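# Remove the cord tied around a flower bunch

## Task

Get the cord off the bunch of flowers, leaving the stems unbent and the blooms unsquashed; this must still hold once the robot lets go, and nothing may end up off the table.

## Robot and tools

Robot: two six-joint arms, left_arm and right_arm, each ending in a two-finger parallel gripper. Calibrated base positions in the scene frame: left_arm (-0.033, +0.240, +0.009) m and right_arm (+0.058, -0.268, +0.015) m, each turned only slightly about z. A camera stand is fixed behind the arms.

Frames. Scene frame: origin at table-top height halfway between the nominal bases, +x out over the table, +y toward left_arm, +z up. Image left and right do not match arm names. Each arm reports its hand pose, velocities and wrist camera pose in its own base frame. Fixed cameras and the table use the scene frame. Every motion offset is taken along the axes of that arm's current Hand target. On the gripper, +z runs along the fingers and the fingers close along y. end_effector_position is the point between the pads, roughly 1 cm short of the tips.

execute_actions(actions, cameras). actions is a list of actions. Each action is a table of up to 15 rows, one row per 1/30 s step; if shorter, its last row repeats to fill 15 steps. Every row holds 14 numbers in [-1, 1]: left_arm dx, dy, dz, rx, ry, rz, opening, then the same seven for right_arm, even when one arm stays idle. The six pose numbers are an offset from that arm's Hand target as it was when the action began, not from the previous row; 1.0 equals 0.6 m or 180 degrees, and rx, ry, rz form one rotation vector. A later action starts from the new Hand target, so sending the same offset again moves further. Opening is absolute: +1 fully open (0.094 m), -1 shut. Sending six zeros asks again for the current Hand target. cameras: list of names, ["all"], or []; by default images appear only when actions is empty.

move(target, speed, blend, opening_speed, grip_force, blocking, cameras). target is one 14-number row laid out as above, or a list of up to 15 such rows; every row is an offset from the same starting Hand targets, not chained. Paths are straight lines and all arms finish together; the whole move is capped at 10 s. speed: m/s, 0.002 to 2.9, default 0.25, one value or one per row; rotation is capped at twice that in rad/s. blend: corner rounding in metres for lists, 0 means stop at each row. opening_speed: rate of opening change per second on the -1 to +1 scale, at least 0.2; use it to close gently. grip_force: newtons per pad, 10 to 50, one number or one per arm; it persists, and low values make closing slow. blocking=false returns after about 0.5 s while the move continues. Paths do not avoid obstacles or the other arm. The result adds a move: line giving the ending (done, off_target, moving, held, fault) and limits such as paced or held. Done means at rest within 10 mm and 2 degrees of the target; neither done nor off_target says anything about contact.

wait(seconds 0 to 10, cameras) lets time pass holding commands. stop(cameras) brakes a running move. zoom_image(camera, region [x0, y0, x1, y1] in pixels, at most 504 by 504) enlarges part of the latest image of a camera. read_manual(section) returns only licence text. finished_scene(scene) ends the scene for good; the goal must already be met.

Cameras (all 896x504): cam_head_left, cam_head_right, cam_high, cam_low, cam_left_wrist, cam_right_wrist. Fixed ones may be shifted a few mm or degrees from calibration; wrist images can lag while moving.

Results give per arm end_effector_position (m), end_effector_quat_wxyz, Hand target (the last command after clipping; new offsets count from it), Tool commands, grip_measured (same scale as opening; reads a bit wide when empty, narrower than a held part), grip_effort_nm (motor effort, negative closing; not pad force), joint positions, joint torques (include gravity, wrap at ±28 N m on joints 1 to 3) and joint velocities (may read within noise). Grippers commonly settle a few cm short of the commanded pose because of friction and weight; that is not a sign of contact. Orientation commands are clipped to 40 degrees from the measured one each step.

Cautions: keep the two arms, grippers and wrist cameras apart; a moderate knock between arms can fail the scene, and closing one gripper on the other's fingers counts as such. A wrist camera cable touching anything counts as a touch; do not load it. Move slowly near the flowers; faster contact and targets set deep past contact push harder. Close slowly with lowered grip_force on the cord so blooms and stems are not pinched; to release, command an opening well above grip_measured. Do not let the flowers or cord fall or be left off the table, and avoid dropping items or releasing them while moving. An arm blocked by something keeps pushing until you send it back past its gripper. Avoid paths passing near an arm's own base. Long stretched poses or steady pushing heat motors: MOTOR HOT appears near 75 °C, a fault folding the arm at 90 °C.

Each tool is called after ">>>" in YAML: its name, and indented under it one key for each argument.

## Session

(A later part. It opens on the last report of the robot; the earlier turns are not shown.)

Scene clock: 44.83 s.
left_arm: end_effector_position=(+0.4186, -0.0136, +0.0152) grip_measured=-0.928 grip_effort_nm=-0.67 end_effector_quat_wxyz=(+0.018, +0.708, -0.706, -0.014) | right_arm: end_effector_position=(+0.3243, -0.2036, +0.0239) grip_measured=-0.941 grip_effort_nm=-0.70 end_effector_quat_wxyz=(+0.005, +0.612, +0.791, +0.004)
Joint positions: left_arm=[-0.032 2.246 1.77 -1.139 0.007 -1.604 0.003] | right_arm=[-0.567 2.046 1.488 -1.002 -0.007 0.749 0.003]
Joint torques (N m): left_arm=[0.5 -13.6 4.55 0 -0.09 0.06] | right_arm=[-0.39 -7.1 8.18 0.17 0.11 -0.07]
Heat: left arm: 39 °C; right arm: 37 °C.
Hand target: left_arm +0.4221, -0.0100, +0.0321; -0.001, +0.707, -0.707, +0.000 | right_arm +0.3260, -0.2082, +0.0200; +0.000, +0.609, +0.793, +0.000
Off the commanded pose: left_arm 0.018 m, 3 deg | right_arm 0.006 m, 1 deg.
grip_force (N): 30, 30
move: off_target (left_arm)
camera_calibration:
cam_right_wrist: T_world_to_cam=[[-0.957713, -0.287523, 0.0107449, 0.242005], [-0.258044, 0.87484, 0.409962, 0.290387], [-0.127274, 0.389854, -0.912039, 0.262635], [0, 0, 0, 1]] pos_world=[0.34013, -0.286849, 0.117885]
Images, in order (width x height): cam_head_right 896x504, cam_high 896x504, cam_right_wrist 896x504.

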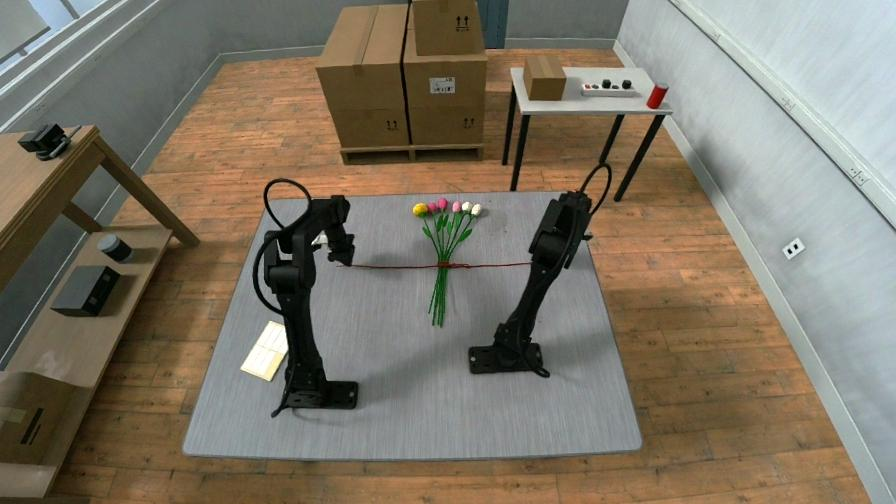

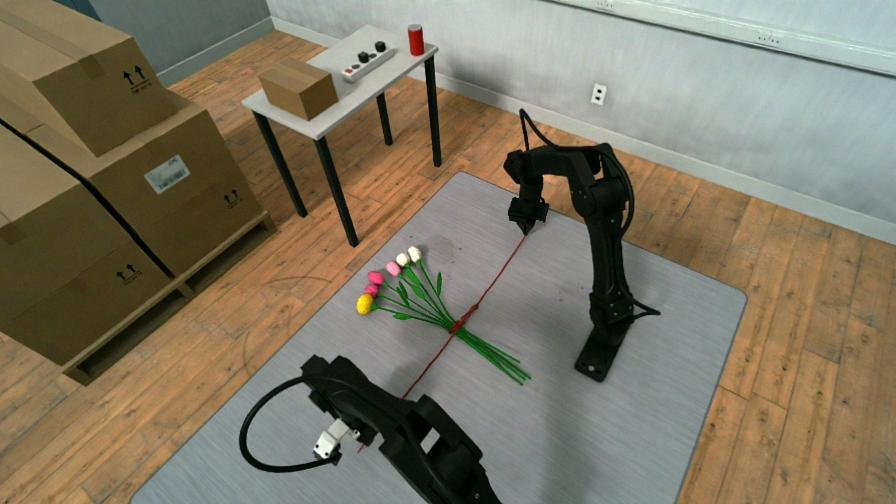

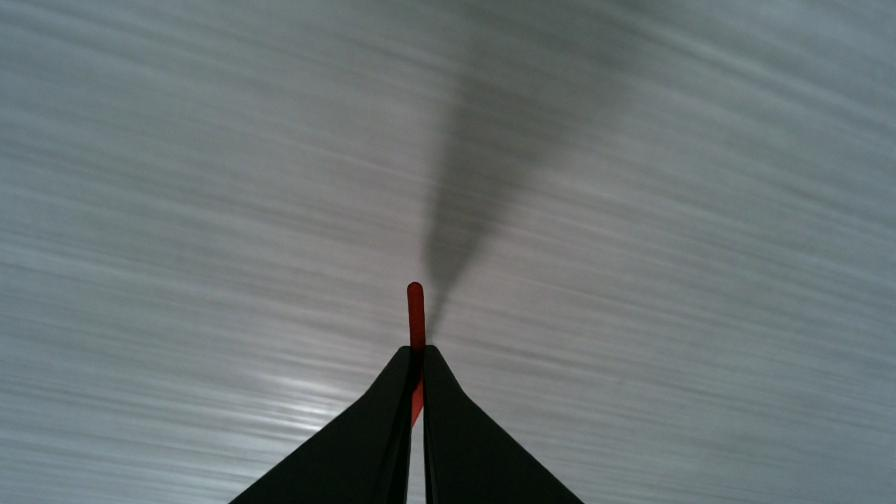

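>>> move:
  target: [0,0,0,0,0,0,-1,0.0322,0.0087,0.02,0,0,0,-1]
  speed: 0.05
  cameras: ["cam_head_right","cam_high","cam_right_wrist"]

>>> zoom_image:
  camera: "cam_high"
  region: [435, 285, 505, 345]

>>> zoom_image:
  camera: "cam_head_right"
  region: [425, 250, 485, 280]

Scene clock: 48.13 s.
left_arm: end_effector_position=(+0.4186, -0.0136, +0.0152) grip_measured=-0.928 grip_effort_nm=-0.67 end_effector_quat_wxyz=(+0.018, +0.707, -0.706, -0.014) | right_arm: end_effector_position=(+0.3265, -0.1878, +0.0127) grip_measured=-0.941 grip_effort_nm=-0.70 end_effector_quat_wxyz=(+0.000, +0.606, +0.796, +0.004)
Joint positions: left_arm=[-0.032 2.246 1.77 -1.139 0.007 -1.604 0.003] | right_arm=[-0.528 2.046 1.441 -0.964 -0.007 0.773 0.003]
Joint torques (N m): left_arm=[0.49 -13.59 4.56 0 -0.08 0.06] | right_arm=[0.29 -8.51 5.49 0.35 0.1 0.09]
Heat: left arm: 39 °C; right arm: 37 °C.
Hand target: left_arm +0.4221, -0.0100, +0.0321; -0.001, +0.707, -0.707, +0.000 | right_arm +0.3260, -0.1881, +0.0079; +0.000, +0.609, +0.793, +0.000
Off the commanded pose: left_arm 0.018 m, 3 deg | right_arm 0.005 m, 1 deg.
grip_force (N): 30, 30
move: off_target (left_arm)
camera_calibration:
cam_right_wrist: T_world_to_cam=[[-0.953124, -0.302128, 0.0165174, 0.244431], [-0.268216, 0.868887, 0.416048, 0.28392], [-0.140052, 0.392115, -0.909193, 0.251043], [0, 0, 0, 1]] pos_world=[0.344284, -0.271283, 0.106085]
Images, in order (width x height): cam_head_right 896x504, cam_high 896x504, cam_right_wrist 896x504.

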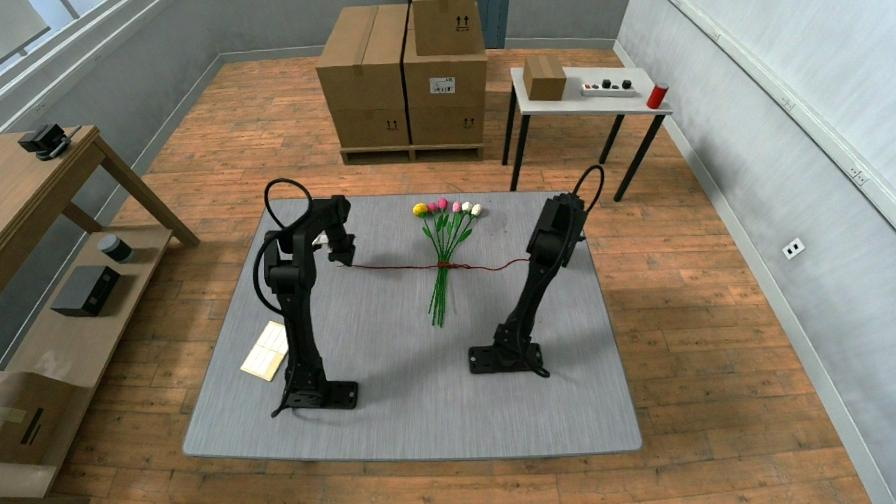

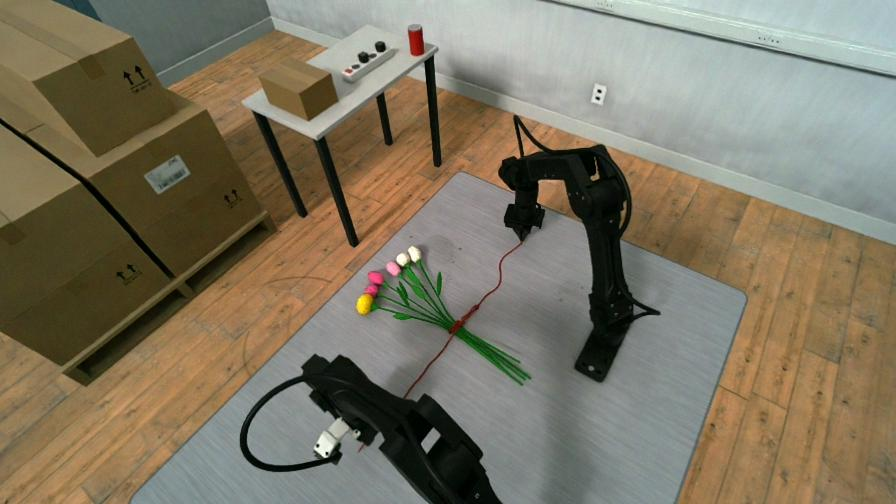

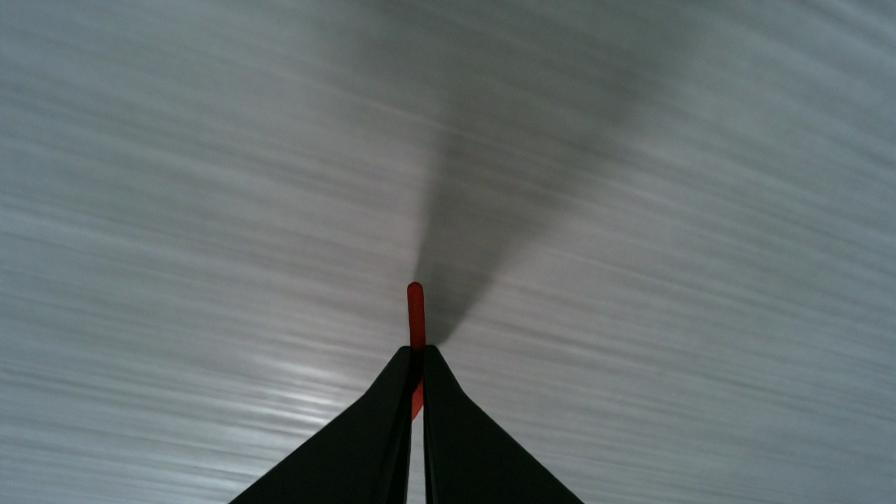

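Scaled by 7.200 from the camera's 896x504 image, which has a finer 1280x720 frame.

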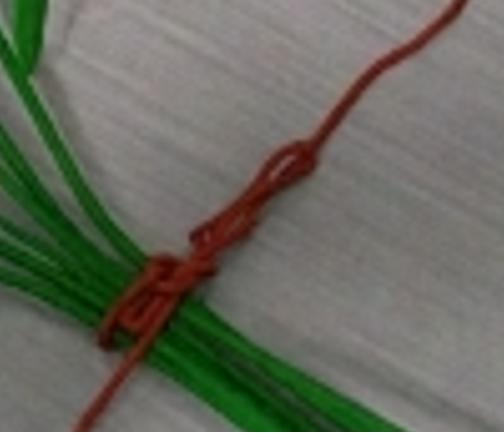

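Scaled by 8.400 from the camera's 896x504 image, which has a finer 1280x720 frame.

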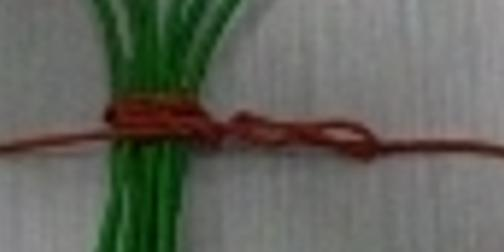

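>>> move:
  target:
    - [0,0,0,0,0,0,-1,0,0,0.012,0,0,0,-1]
    - [0,0,0,0,0,0,-1,0,0,0.012,0,0,0,-0.3]
    - [0,0,0,0,0,0,-1,0,0,-0.1,0,0,0,-0.3]
  speed: 0.08
  opening_speed: 1.0
  cameras: ["cam_head_right","cam_right_wrist"]

Scene clock: 52.03 s.
left_arm: end_effector_position=(+0.4186, -0.0136, +0.0152) grip_measured=-0.928 grip_effort_nm=-0.67 end_effector_quat_wxyz=(+0.018, +0.707, -0.706, -0.014) | right_arm: end_effector_position=(+0.3202, -0.1842, +0.0496) grip_measured=-0.302 grip_effort_nm=0.06 end_effector_quat_wxyz=(-0.025, +0.606, +0.795, +0.001)
Joint positions: left_arm=[-0.032 2.246 1.77 -1.139 0.007 -1.604 0.003] | right_arm=[-0.528 2.026 1.563 -1.157 -0.007 0.773 0.033]
Joint torques (N m): left_arm=[0.49 -13.59 4.53 0 -0.09 0.06] | right_arm=[0.27 -11.92 7.99 -0.08 0.11 0.14]
Heat: left arm: 41 °C; right arm: 37 °C.
Hand target: left_arm +0.4221, -0.0100, +0.0321; -0.001, +0.707, -0.707, +0.000 | right_arm +0.3260, -0.1881, +0.0680; +0.000, +0.609, +0.793, +0.000
Off the commanded pose: left_arm 0.018 m, 3 deg | right_arm 0.020 m, 3 deg.
grip_force (N): 30, 30
move: off_target (left_arm, right_arm)
camera_calibration:
cam_right_wrist: T_world_to_cam=[[-0.951856, -0.302252, 0.0511297, 0.23678], [-0.24823, 0.857847, 0.449978, 0.253593], [-0.179868, 0.415623, -0.891575, 0.298572], [0, 0, 0, 1]] pos_world=[0.342033, -0.27007, 0.139981]
Images, in order (width x height): cam_head_right 896x504, cam_right_wrist 896x504.

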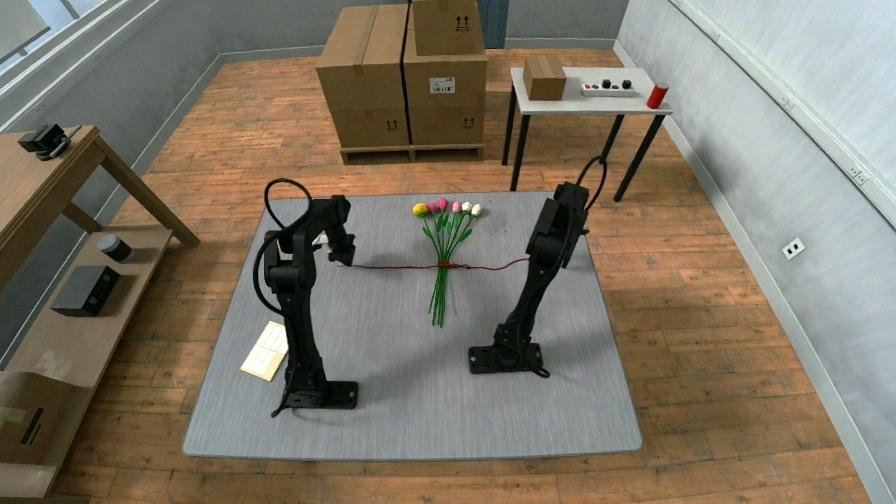

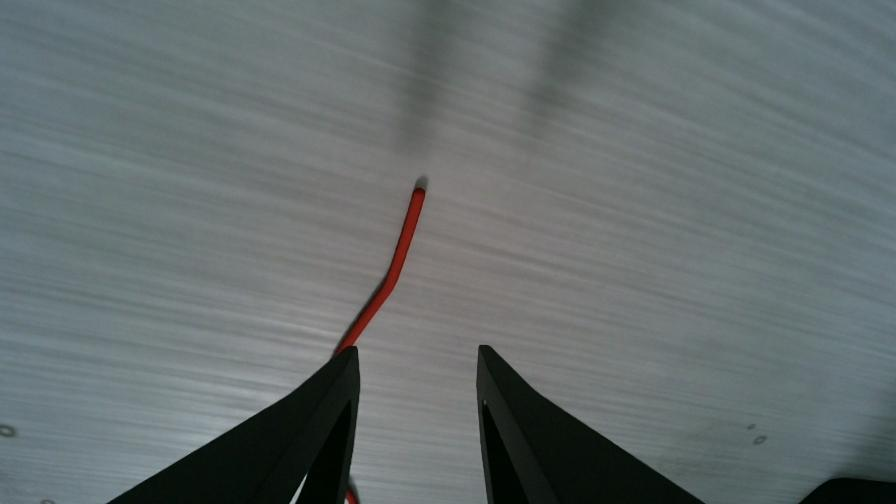

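>>> move:
  target:
    - [0,0,0,0,0,0,-1,0,0,-0.0867,0,0,0,0]
    - [0,0,0,0,0,0,-1,0.494,0.1395,-0.0867,0,0,0,0]
  speed: 0.25
  blend: [0.03, 0]
  cameras: ["cam_right_wrist","cam_high"]

>>> zoom_image:
  camera: "cam_right_wrist"
  region: [250, 150, 600, 450]

Scene clock: 54.80 s.
left_arm: end_effector_position=(+0.4186, -0.0136, +0.0152) grip_measured=-0.928 grip_effort_nm=-0.67 end_effector_quat_wxyz=(+0.018, +0.707, -0.706, -0.014) | right_arm: end_effector_position=(+0.3269, +0.1226, +0.1213) grip_measured=-0.002 grip_effort_nm=0.06 end_effector_quat_wxyz=(+0.000, +0.602, +0.799, +0.009)
Joint positions: left_arm=[-0.032 2.246 1.77 -1.139 0.007 -1.604 0.003] | right_arm=[0.351 1.853 1.611 -1.315 -0.009 1.642 0.047]
Joint torques (N m): left_arm=[0.47 -13.57 4.53 0 -0.08 0.06] | right_arm=[-0.57 -6.13 8.49 0.12 0.11 0.16]
Heat: left arm: 41 °C; right arm: 37 °C.
Hand target: left_arm +0.4221, -0.0100, +0.0321; -0.001, +0.707, -0.707, +0.000 | right_arm +0.3305, +0.1200, +0.1199; +0.000, +0.609, +0.793, +0.000
Off the commanded pose: left_arm 0.018 m, 3 deg | right_arm 0.005 m, 1 deg.
grip_force (N): 30, 30
move: off_target (left_arm); blend cut to 0.0261 m at target 1
camera_calibration:
cam_right_wrist: T_world_to_cam=[[-0.950147, -0.311679, 0.00878031, 0.337899], [-0.279114, 0.86275, 0.421613, -0.0272017], [-0.138983, 0.398144, -0.906733, 0.226816], [0, 0, 0, 1]] pos_world=[0.344985, 0.0384788, 0.214163]
Images, in order (width x height): cam_high 896x504, cam_right_wrist 896x504.

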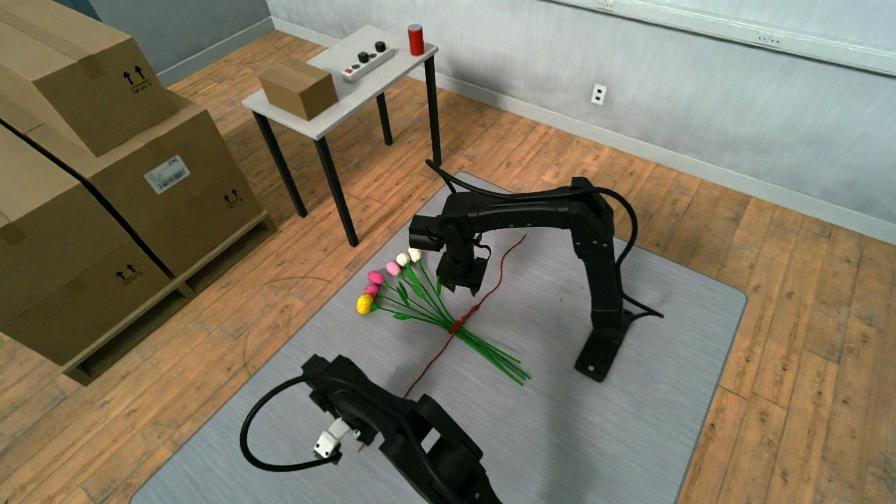

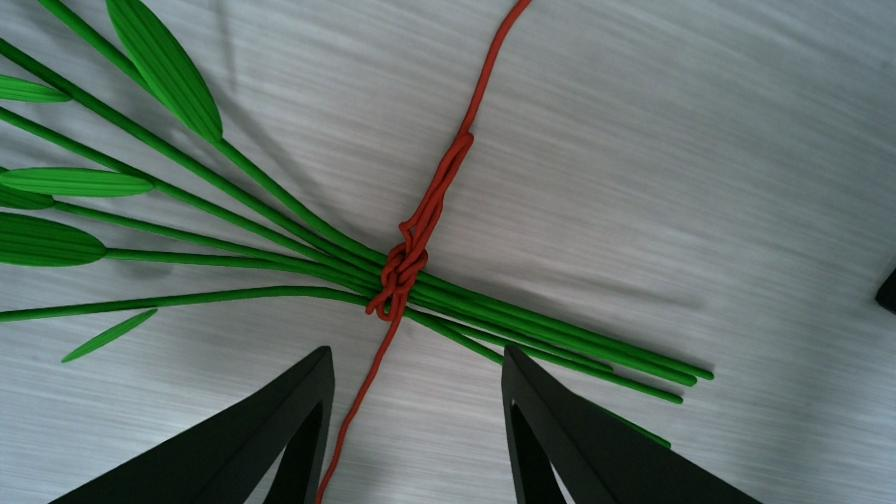

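Scaled by 1.440 from the camera's 896x504 image, which has a finer 1280x720 frame.

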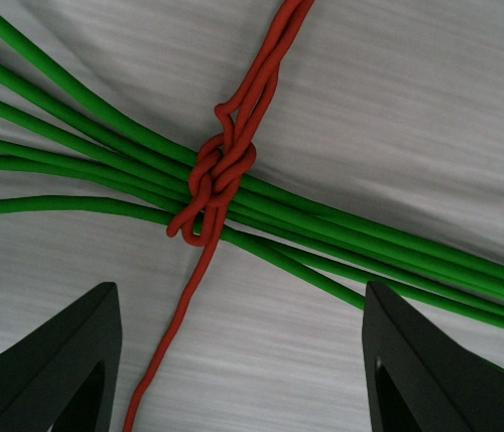

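>>> zoom_image:
  camera: "cam_right_wrist"
  region: [340, 200, 470, 330]

>>> zoom_image:
  camera: "cam_right_wrist"
  region: [390, 110, 500, 230]

Scaled by 3.877 from the camera's 896x504 image, which has a finer 1280x720 frame.

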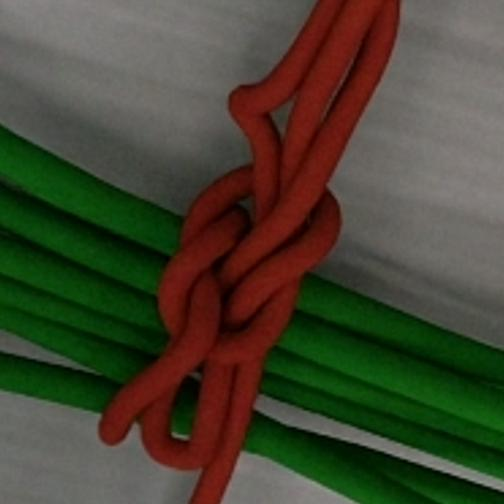

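Scaled by 4.200 from the camera's 896x504 image, which has a finer 1280x720 frame.

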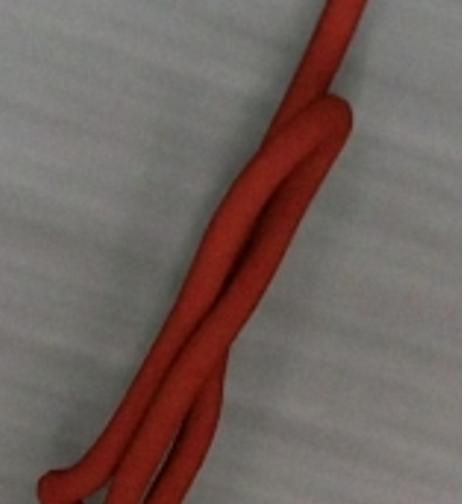

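>>> move:
  target: [0,0,0,0,0,0,-1,-0.1942,-0.0805,0.1,0,0,0.15,0]
  speed: 0.2
  cameras: ["cam_right_wrist"]

Scene clock: 58.13 s.
left_arm: end_effector_position=(+0.4186, -0.0136, +0.0152) grip_measured=-0.928 grip_effort_nm=-0.67 end_effector_quat_wxyz=(+0.018, +0.707, -0.706, -0.014) | right_arm: end_effector_position=(+0.3135, -0.0036, +0.0517) grip_measured=-0.002 grip_effort_nm=0.06 end_effector_quat_wxyz=(-0.014, +0.774, +0.634, -0.009)
Joint positions: left_arm=[-0.032 2.246 1.77 -1.139 0.007 -1.604 0.003] | right_arm=[-0.02 1.803 1.267 -1.068 -0.009 1.749 0.047]
Joint torques (N m): left_arm=[0.47 -13.59 4.56 0 -0.09 0.05] | right_arm=[0.09 -10.13 5.44 0.19 0.11 0.16]
Heat: left arm: 42 °C; right arm: 37 °C.
Hand target: left_arm +0.4221, -0.0100, +0.0321; -0.001, +0.707, -0.707, +0.000 | right_arm +0.3139, -0.0051, +0.0601; +0.000, +0.777, +0.629, +0.000
Off the commanded pose: left_arm 0.018 m, 3 deg | right_arm 0.008 m, 2 deg.
grip_force (N): 30, 30
move: off_target (left_arm)
camera_calibration:
cam_right_wrist: T_world_to_cam=[[-0.985454, 0.160226, 0.0566402, 0.296883], [0.169179, 0.893388, 0.416217, -0.0328498], [0.016087, 0.419745, -0.907499, 0.163625], [0, 0, 0, 1]] pos_world=[0.29549, -0.0869014, 0.145347]
Images, in order (width x height): cam_right_wrist 896x504.

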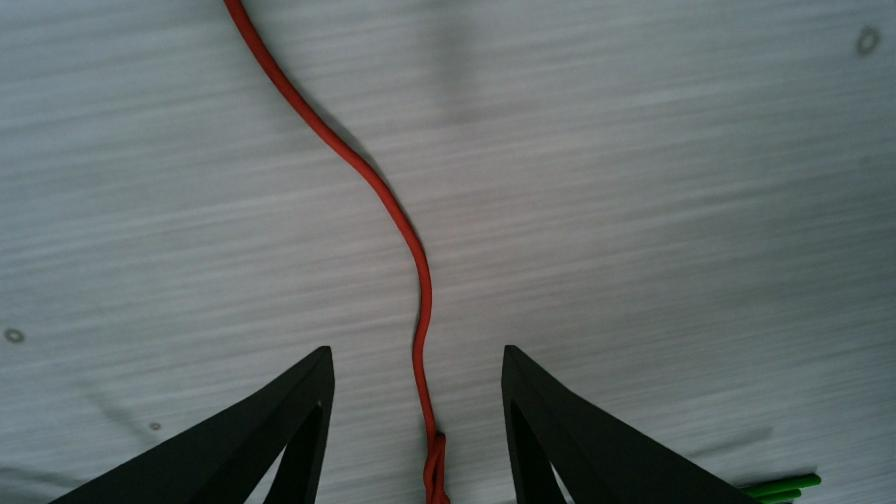

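>>> move:
  target: [0,0,0,0,0,0,-1,0.0035,-0.0075,0.07,0,0,0,0]
  speed: 0.08
  cameras: ["cam_right_wrist"]

Scene clock: 59.73 s.
left_arm: end_effector_position=(+0.4186, -0.0136, +0.0152) grip_measured=-0.928 grip_effort_nm=-0.67 end_effector_quat_wxyz=(+0.018, +0.707, -0.706, -0.014) | right_arm: end_effector_position=(+0.3122, -0.0028, +0.0216) grip_measured=-0.002 grip_effort_nm=0.06 end_effector_quat_wxyz=(-0.001, +0.776, +0.631, +0.006)
Joint positions: left_arm=[-0.032 2.246 1.77 -1.139 0.007 -1.604 0.003] | right_arm=[-0.017 1.802 1.139 -0.9 -0.009 1.759 0.047]
Joint torques (N m): left_arm=[0.49 -13.6 4.55 0 -0.08 0.06] | right_arm=[0.73 -6.64 5.33 0.26 0.11 0.16]
Heat: left arm: 42 °C; right arm: 37 °C.
Hand target: left_arm +0.4221, -0.0100, +0.0321; -0.001, +0.707, -0.707, +0.000 | right_arm +0.3098, -0.0022, +0.0179; +0.000, +0.777, +0.629, +0.000
Off the commanded pose: left_arm 0.018 m, 3 deg | right_arm 0.004 m, 1 deg.
grip_force (N): 30, 30
move: off_target (left_arm)
camera_calibration:
cam_right_wrist: T_world_to_cam=[[-0.985754, 0.167354, 0.0167757, 0.298151], [0.158713, 0.892545, 0.422107, -0.0177553], [0.0556683, 0.418756, -0.906391, 0.123548], [0, 0, 0, 1]] pos_world=[0.289844, -0.0857858, 0.114476]
Images, in order (width x height): cam_right_wrist 896x504.

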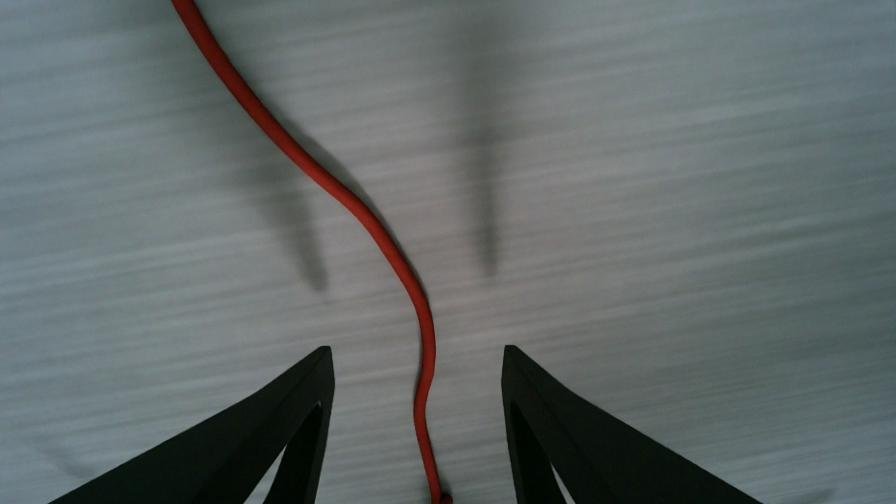

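>>> move:
  target:
    - [0,0,0,0,0,0,-1,0,0,0.022,0,0,0,0]
    - [0,0,0,0,0,0,-1,0,0,0.022,0,0,0,-1]
  speed: 0.05
  opening_speed: 0.8
  cameras: ["cam_right_wrist"]

Scene clock: 63.77 s.
left_arm: end_effector_position=(+0.4186, -0.0136, +0.0152) grip_measured=-0.928 grip_effort_nm=-0.67 end_effector_quat_wxyz=(+0.018, +0.707, -0.706, -0.014) | right_arm: end_effector_position=(+0.3150, -0.0028, +0.0152) grip_measured=-0.995 grip_effort_nm=-0.28 end_effector_quat_wxyz=(+0.006, +0.776, +0.631, +0.015)
Joint positions: left_arm=[-0.032 2.246 1.77 -1.139 0.007 -1.604 0.003] | right_arm=[-0.017 1.802 1.11 -0.848 -0.009 1.759 0]
Joint torques (N m): left_arm=[0.47 -13.57 4.55 0 -0.08 0.06] | right_arm=[0.75 -5.04 5.2 0.32 0.12 0.15]
Heat: left arm: 43 °C; right arm: 37 °C.
Hand target: left_arm +0.4221, -0.0100, +0.0321; -0.001, +0.707, -0.707, +0.000 | right_arm +0.3098, -0.0022, +0.0047; +0.000, +0.777, +0.629, +0.000
Off the commanded pose: left_arm 0.018 m, 3 deg | right_arm 0.012 m, 2 deg.
grip_force (N): 30, 30
move: off_target (left_arm, right_arm); target 2's new opening was sent with right_arm's hand 0.012 m and 2 deg from that target
camera_calibration:
cam_right_wrist: T_world_to_cam=[[-0.985807, 0.167768, -0.0062177, 0.301304], [0.149233, 0.892659, 0.425311, -0.0124912], [0.0769039, 0.418347, -0.905026, 0.110876], [0, 0, 0, 1]] pos_world=[0.290365, -0.0857836, 0.107532]
Images, in order (width x height): cam_right_wrist 896x504.

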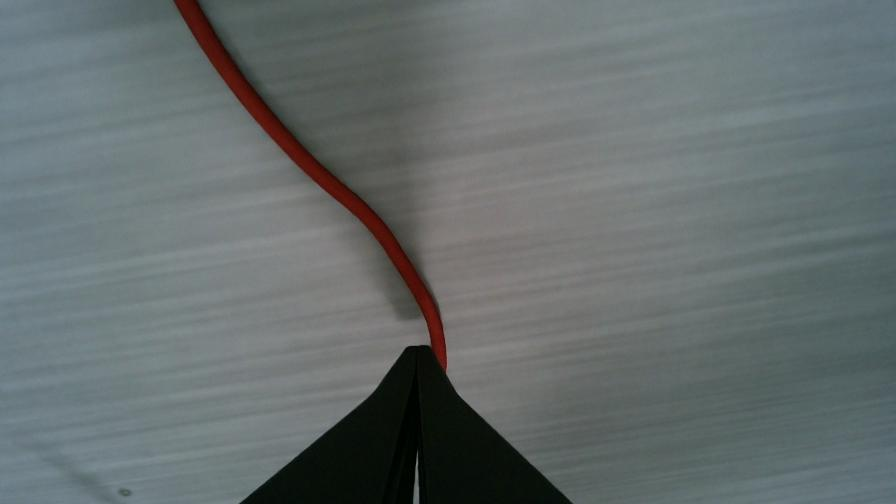

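>>> move:
  target:
    - [0,0,0,0,0,0,-1,0,0,-0.015,0,0,0,-1]
    - [0,0,0,0,0,0,-1,0,0,-0.015,0,0,0,0]
    - [0,0,0,0,0,0,-1,0.0,0.003,0.016,0,0,0,0]
  speed: 0.06
  cameras: ["cam_right_wrist"]

Scene clock: 66.27 s.
left_arm: end_effector_position=(+0.4186, -0.0136, +0.0152) grip_measured=-0.928 grip_effort_nm=-0.67 end_effector_quat_wxyz=(+0.018, +0.707, -0.706, -0.014) | right_arm: end_effector_position=(+0.3151, -0.0028, +0.0054) grip_measured=-0.002 grip_effort_nm=0.06 end_effector_quat_wxyz=(+0.003, +0.776, +0.631, +0.011)
Joint positions: left_arm=[-0.032 2.246 1.77 -1.139 0.007 -1.604 0.003] | right_arm=[-0.017 1.827 1.1 -0.822 -0.009 1.759 0.047]
Joint torques (N m): left_arm=[0.49 -13.57 4.53 0 -0.08 0.06] | right_arm=[0.65 -5.24 4.98 0.4 0.12 0.13]
Heat: left arm: 44 °C; right arm: 36 °C.
Hand target: left_arm +0.4221, -0.0100, +0.0321; -0.001, +0.707, -0.707, +0.000 | right_arm +0.3116, -0.0025, -0.0048; +0.000, +0.777, +0.629, +0.000
Off the commanded pose: left_arm 0.018 m, 3 deg | right_arm 0.011 m, 1 deg.
grip_force (N): 30, 30
move: off_target (left_arm, right_arm)
camera_calibration:
cam_right_wrist: T_world_to_cam=[[-0.985815, 0.167806, 0.00323291, 0.301341], [0.153328, 0.892592, 0.423994, -0.00968196], [0.0682631, 0.418475, -0.905659, 0.104807], [0, 0, 0, 1]] pos_world=[0.291397, -0.085784, 0.0980502]
Images, in order (width x height): cam_right_wrist 896x504.

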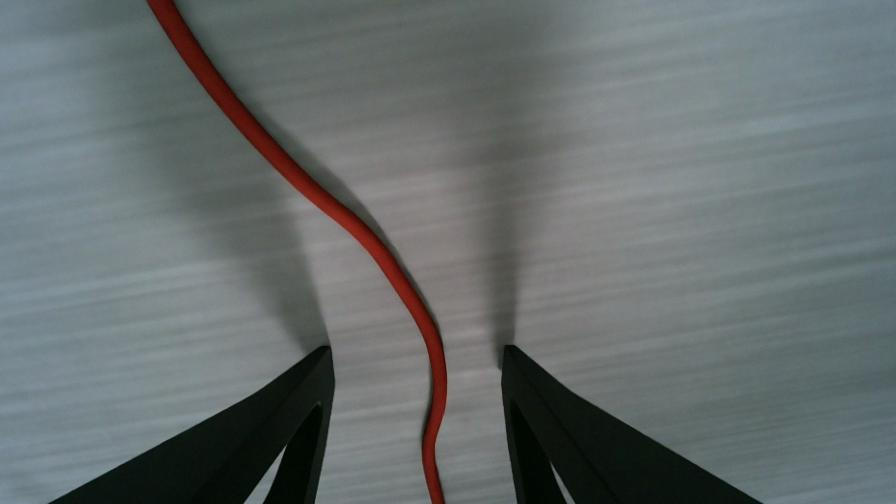

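>>> move:
  target: [0,0,0,0,0,0,-1,0,0,0.003,0,0,0,-1]
  speed: 0.05
  opening_speed: 0.8
  cameras: ["cam_right_wrist"]

Scene clock: 69.10 s.
left_arm: end_effector_position=(+0.4186, -0.0136, +0.0152) grip_measured=-0.928 grip_effort_nm=-0.67 end_effector_quat_wxyz=(+0.018, +0.707, -0.706, -0.014) | right_arm: end_effector_position=(+0.3190, -0.0029, +0.0055) grip_measured=-0.938 grip_effort_nm=-0.64 end_effector_quat_wxyz=(+0.008, +0.776, +0.631, +0.017)
Joint positions: left_arm=[-0.032 2.246 1.77 -1.139 0.007 -1.604 0.003] | right_arm=[-0.017 1.827 1.1 -0.806 -0.009 1.759 0.003]
Joint torques (N m): left_arm=[0.49 -13.6 4.55 0 -0.09 0.06] | right_arm=[0.64 -5.05 4.79 0.34 0.12 0.13]
Heat: left arm: 44 °C; right arm: 36 °C.
Hand target: left_arm +0.4221, -0.0100, +0.0321; -0.001, +0.707, -0.707, +0.000 | right_arm +0.3115, -0.0025, -0.0066; +0.000, +0.777, +0.629, +0.000
Off the commanded pose: left_arm 0.018 m, 3 deg | right_arm 0.014 m, 2 deg.
grip_force (N): 30, 30
move: off_target (left_arm, right_arm)
camera_calibration:
cam_right_wrist: T_world_to_cam=[[-0.985756, 0.167734, -0.0122371, 0.305245], [0.14661, 0.892703, 0.426131, -0.00818577], [0.0824005, 0.418267, -0.904579, 0.100154], [0, 0, 0, 1]] pos_world=[0.293845, -0.0857834, 0.0978203]
Images, in order (width x height): cam_right_wrist 896x504.

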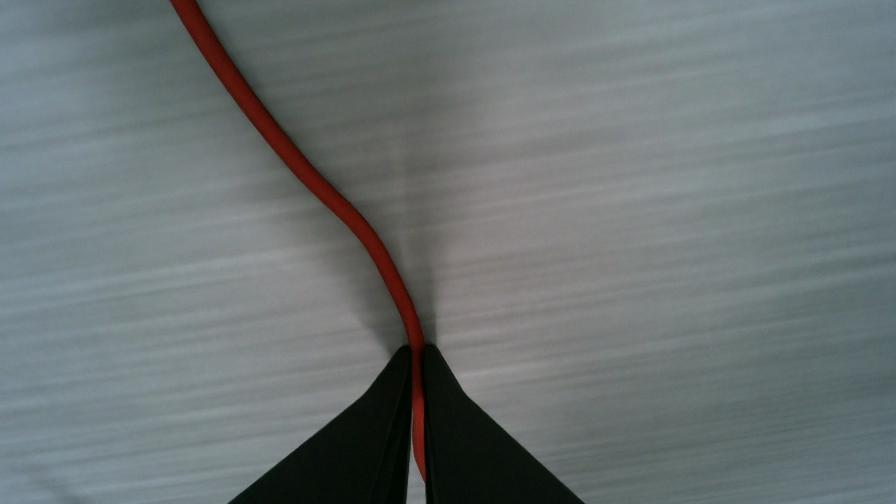

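>>> move:
  target:
    - [0,0,0,0,0,0,-1,-0.02,0.01,-0.0333,0,0,0,-1]
    - [-0.05,0,0,0,0,0,-1,-0.1443,0.0427,-0.0333,0,0,0,-1]
  speed: 0.04
  blend: [0.01,0]
  cameras: ["cam_right_wrist","cam_head_right","cam_high"]

>>> zoom_image:
  camera: "cam_high"
  region: [435, 285, 505, 345]

>>> zoom_image:
  camera: "cam_head_right"
  region: [400, 230, 510, 290]

Scene clock: 72.87 s.
left_arm: end_effector_position=(+0.4185, +0.0156, +0.0152) grip_measured=-0.928 grip_effort_nm=-0.67 end_effector_quat_wxyz=(+0.019, +0.707, -0.707, -0.013) | right_arm: end_effector_position=(+0.3170, -0.0890, +0.0153) grip_measured=-0.940 grip_effort_nm=-0.69 end_effector_quat_wxyz=(+0.003, +0.779, +0.627, +0.008)
Joint positions: left_arm=[0.038 2.246 1.77 -1.139 0.007 -1.533 0.003] | right_arm=[-0.282 1.866 1.194 -0.885 -0.009 1.505 0.003]
Joint torques (N m): left_arm=[0.55 -13.49 4.71 -0.01 -0.08 0.05] | right_arm=[-0.38 -5.75 7.83 0.11 0.12 -0.09]
Heat: left arm: 45 °C; right arm: 36 °C.
Hand target: left_arm +0.4221, +0.0201, +0.0321; -0.001, +0.707, -0.707, +0.000 | right_arm +0.3186, -0.0926, +0.0134; +0.000, +0.777, +0.629, +0.000
Off the commanded pose: left_arm 0.018 m, 3 deg | right_arm 0.004 m, 1 deg.
grip_force (N): 30, 30
move: off_target (left_arm)
camera_calibration:
cam_right_wrist: T_world_to_cam=[[-0.984004, 0.177968, 0.00801507, 0.317845], [0.164841, 0.892516, 0.419812, 0.0591589], [0.0675597, 0.414418, -0.907576, 0.149572], [0, 0, 0, 1]] pos_world=[0.292903, -0.171352, 0.108365]
Images, in order (width x height): cam_head_right 896x504, cam_high 896x504, cam_right_wrist 896x504.

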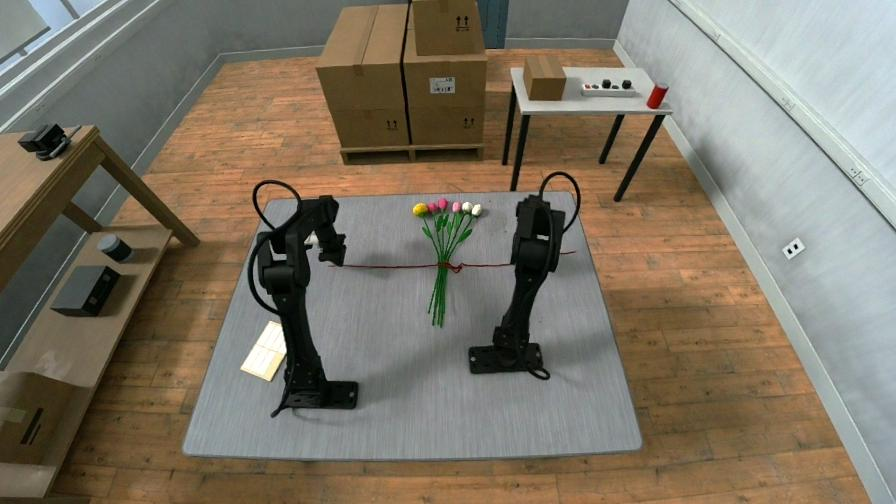

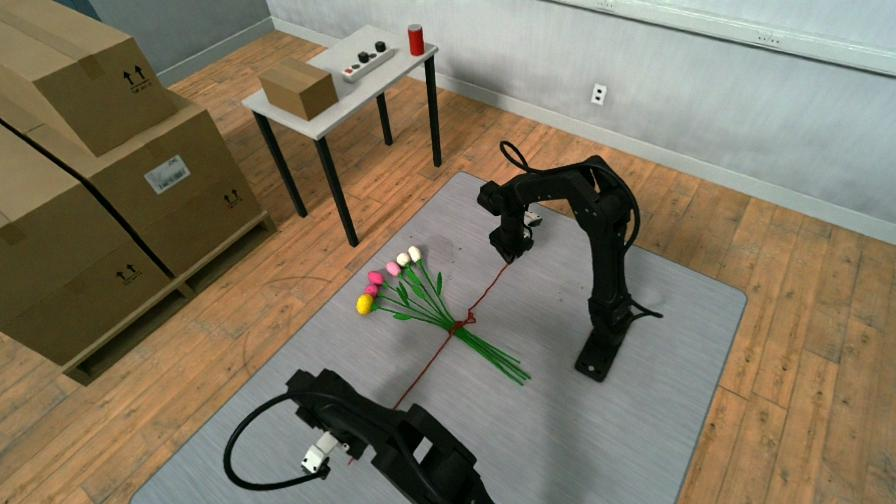

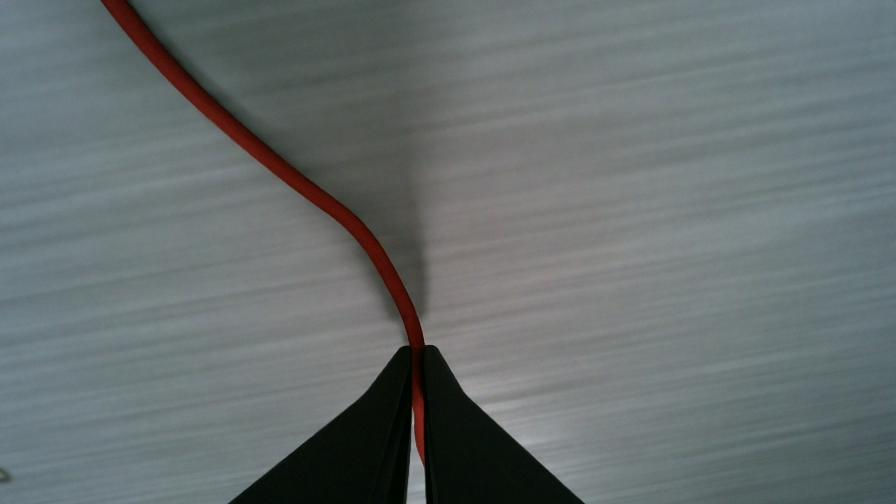

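Scaled by 7.200 from the camera's 896x504 image, which has a finer 1280x720 frame.

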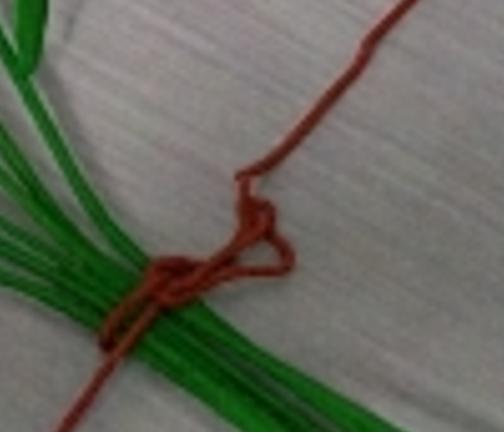

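Scaled by 4.582 from the camera's 896x504 image, which has a finer 1280x720 frame.

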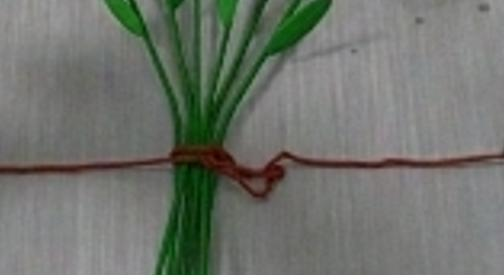

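>>> move:
  target: [-0.05,0,0,0,0,0,-1,-0.1,0.02,0,0,0,0,-1]
  speed: 0.04
  cameras: ["cam_right_wrist","cam_head_right","cam_high"]

>>> zoom_image:
  camera: "cam_high"
  region: [435, 285, 505, 345]

>>> zoom_image:
  camera: "cam_head_right"
  region: [400, 230, 510, 290]

Scene clock: 75.20 s.
left_arm: end_effector_position=(+0.4164, +0.0456, +0.0152) grip_measured=-0.928 grip_effort_nm=-0.67 end_effector_quat_wxyz=(+0.020, +0.708, -0.706, -0.011) | right_arm: end_effector_position=(+0.3165, -0.1493, +0.0161) grip_measured=-0.940 grip_effort_nm=-0.70 end_effector_quat_wxyz=(+0.004, +0.779, +0.627, +0.007)
Joint positions: left_arm=[0.11 2.246 1.77 -1.139 0.007 -1.463 0.003] | right_arm=[-0.448 1.938 1.297 -0.917 -0.009 1.338 0.003]
Joint torques (N m): left_arm=[0.51 -12.72 5.81 -0.07 -0.08 0.06] | right_arm=[-0.5 -6.31 7.97 0.14 0.12 -0.1]
Heat: left arm: 45 °C; right arm: 37 °C.
Hand target: left_arm +0.4221, +0.0500, +0.0321; -0.001, +0.707, -0.707, +0.000 | right_arm +0.3179, -0.1537, +0.0134; +0.000, +0.777, +0.629, +0.000
Off the commanded pose: left_arm 0.018 m, 3 deg | right_arm 0.005 m, 1 deg.
grip_force (N): 30, 30
move: off_target (left_arm)
camera_calibration:
cam_right_wrist: T_world_to_cam=[[-0.984127, 0.177268, 0.00837201, 0.327994], [0.164506, 0.893547, 0.417746, 0.11309], [0.0665724, 0.412493, -0.908525, 0.175403], [0, 0, 0, 1]] pos_world=[0.292507, -0.231546, 0.109369]
Images, in order (width x height): cam_head_right 896x504, cam_high 896x504, cam_right_wrist 896x504.

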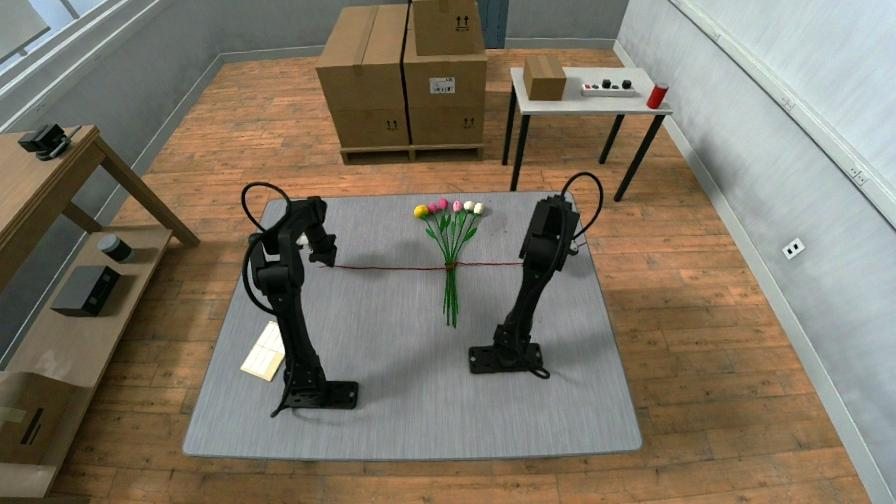

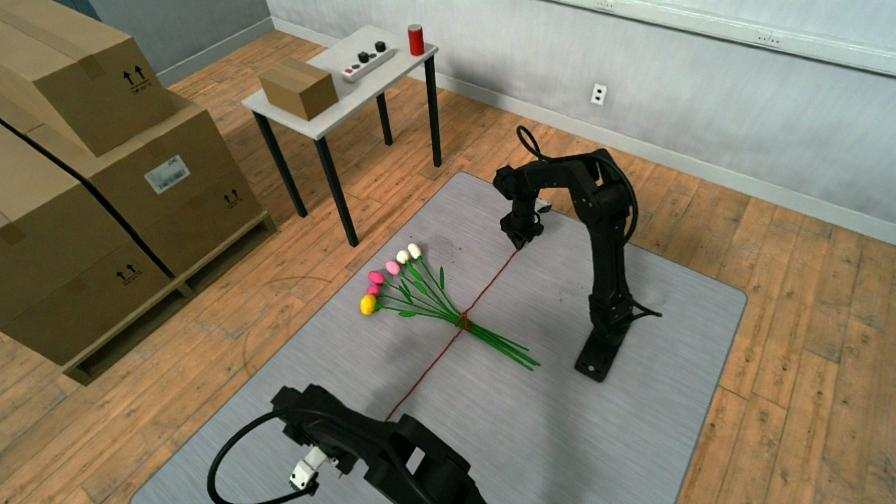

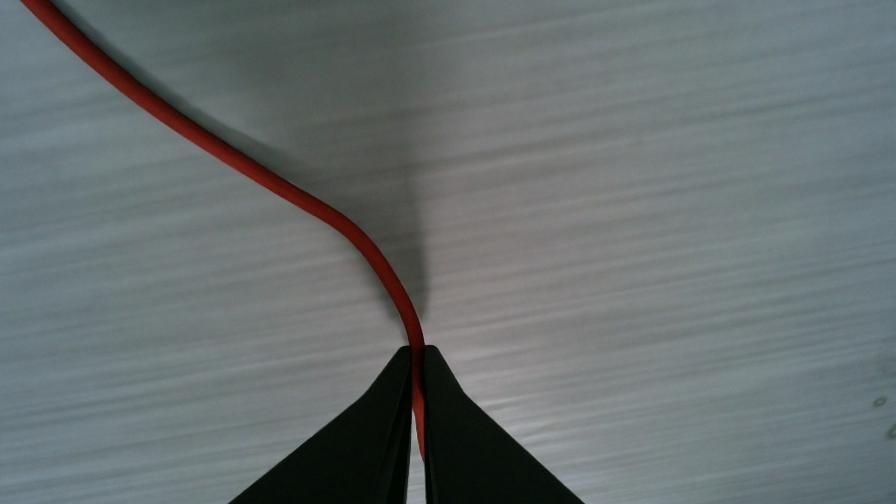

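Scaled by 7.200 from the camera's 896x504 image, which has a finer 1280x720 frame.

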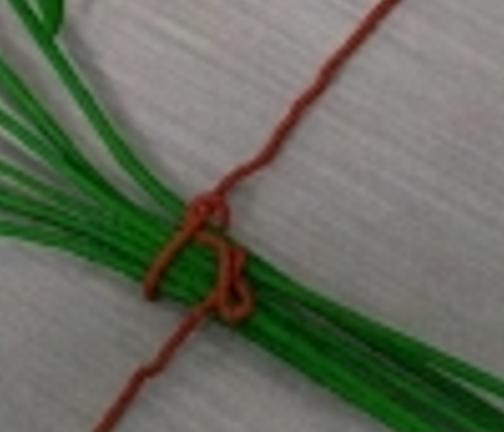

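Scaled by 4.582 from the camera's 896x504 image, which has a finer 1280x720 frame.

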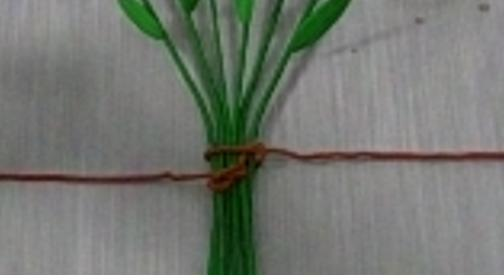

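>>> move:
  target: [-0.04,0,0,0,0,0,-1,0,0,0,0,0,0,-1]
  speed: 0.03
  cameras: ["cam_head_right","cam_high"]

>>> zoom_image:
  camera: "cam_high"
  region: [435, 285, 505, 345]

>>> zoom_image:
  camera: "cam_head_right"
  region: [400, 230, 510, 290]

Scene clock: 76.90 s.
left_arm: end_effector_position=(+0.4131, +0.0690, +0.0152) grip_measured=-0.928 grip_effort_nm=-0.67 end_effector_quat_wxyz=(+0.020, +0.708, -0.706, -0.010) | right_arm: end_effector_position=(+0.3165, -0.1493, +0.0161) grip_measured=-0.940 grip_effort_nm=-0.70 end_effector_quat_wxyz=(+0.004, +0.779, +0.627, +0.007)
Joint positions: left_arm=[0.166 2.246 1.77 -1.139 0.007 -1.407 0.003] | right_arm=[-0.448 1.938 1.297 -0.917 -0.009 1.337 0.003]
Joint torques (N m): left_arm=[0.43 -11.64 7.5 -0.16 -0.09 0.07] | right_arm=[-0.46 -6.27 7.94 0.13 0.11 -0.09]
Heat: left arm: 45 °C; right arm: 37 °C.
Hand target: left_arm +0.4221, +0.0741, +0.0321; +0.000, +0.707, -0.707, +0.000 | right_arm +0.3179, -0.1537, +0.0134; +0.000, +0.777, +0.629, +0.000
Off the commanded pose: left_arm 0.020 m, 3 deg | right_arm 0.005 m, 1 deg.
grip_force (N): 30, 30
move: off_target (left_arm)
Images, in order (width x height): cam_head_right 896x504, cam_high 896x504.

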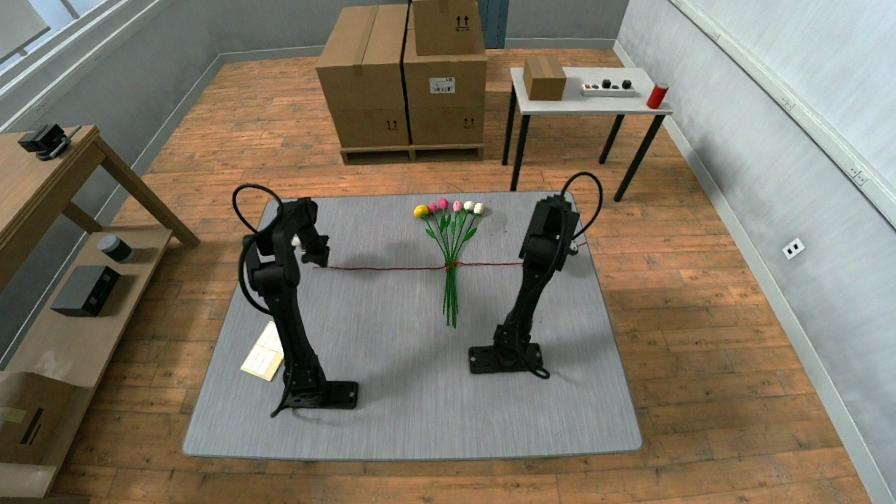

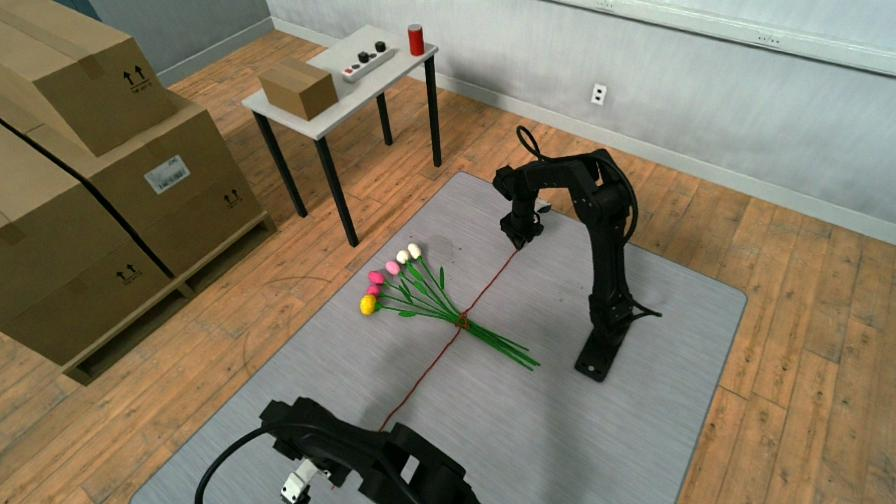

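Scaled by 7.200 from the camera's 896x504 image, which has a finer 1280x720 frame.

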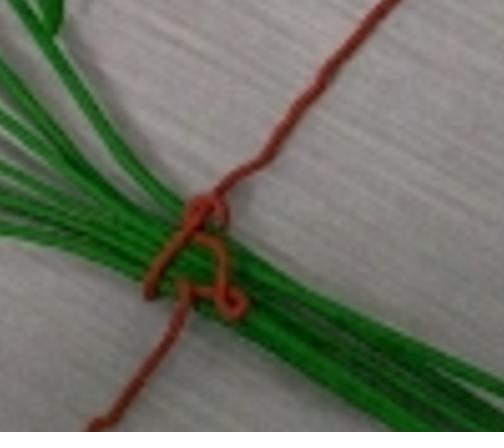

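Scaled by 4.582 from the camera's 896x504 image, which has a finer 1280x720 frame.

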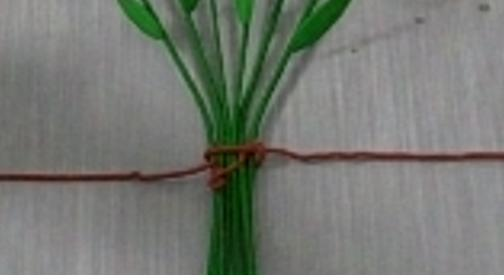

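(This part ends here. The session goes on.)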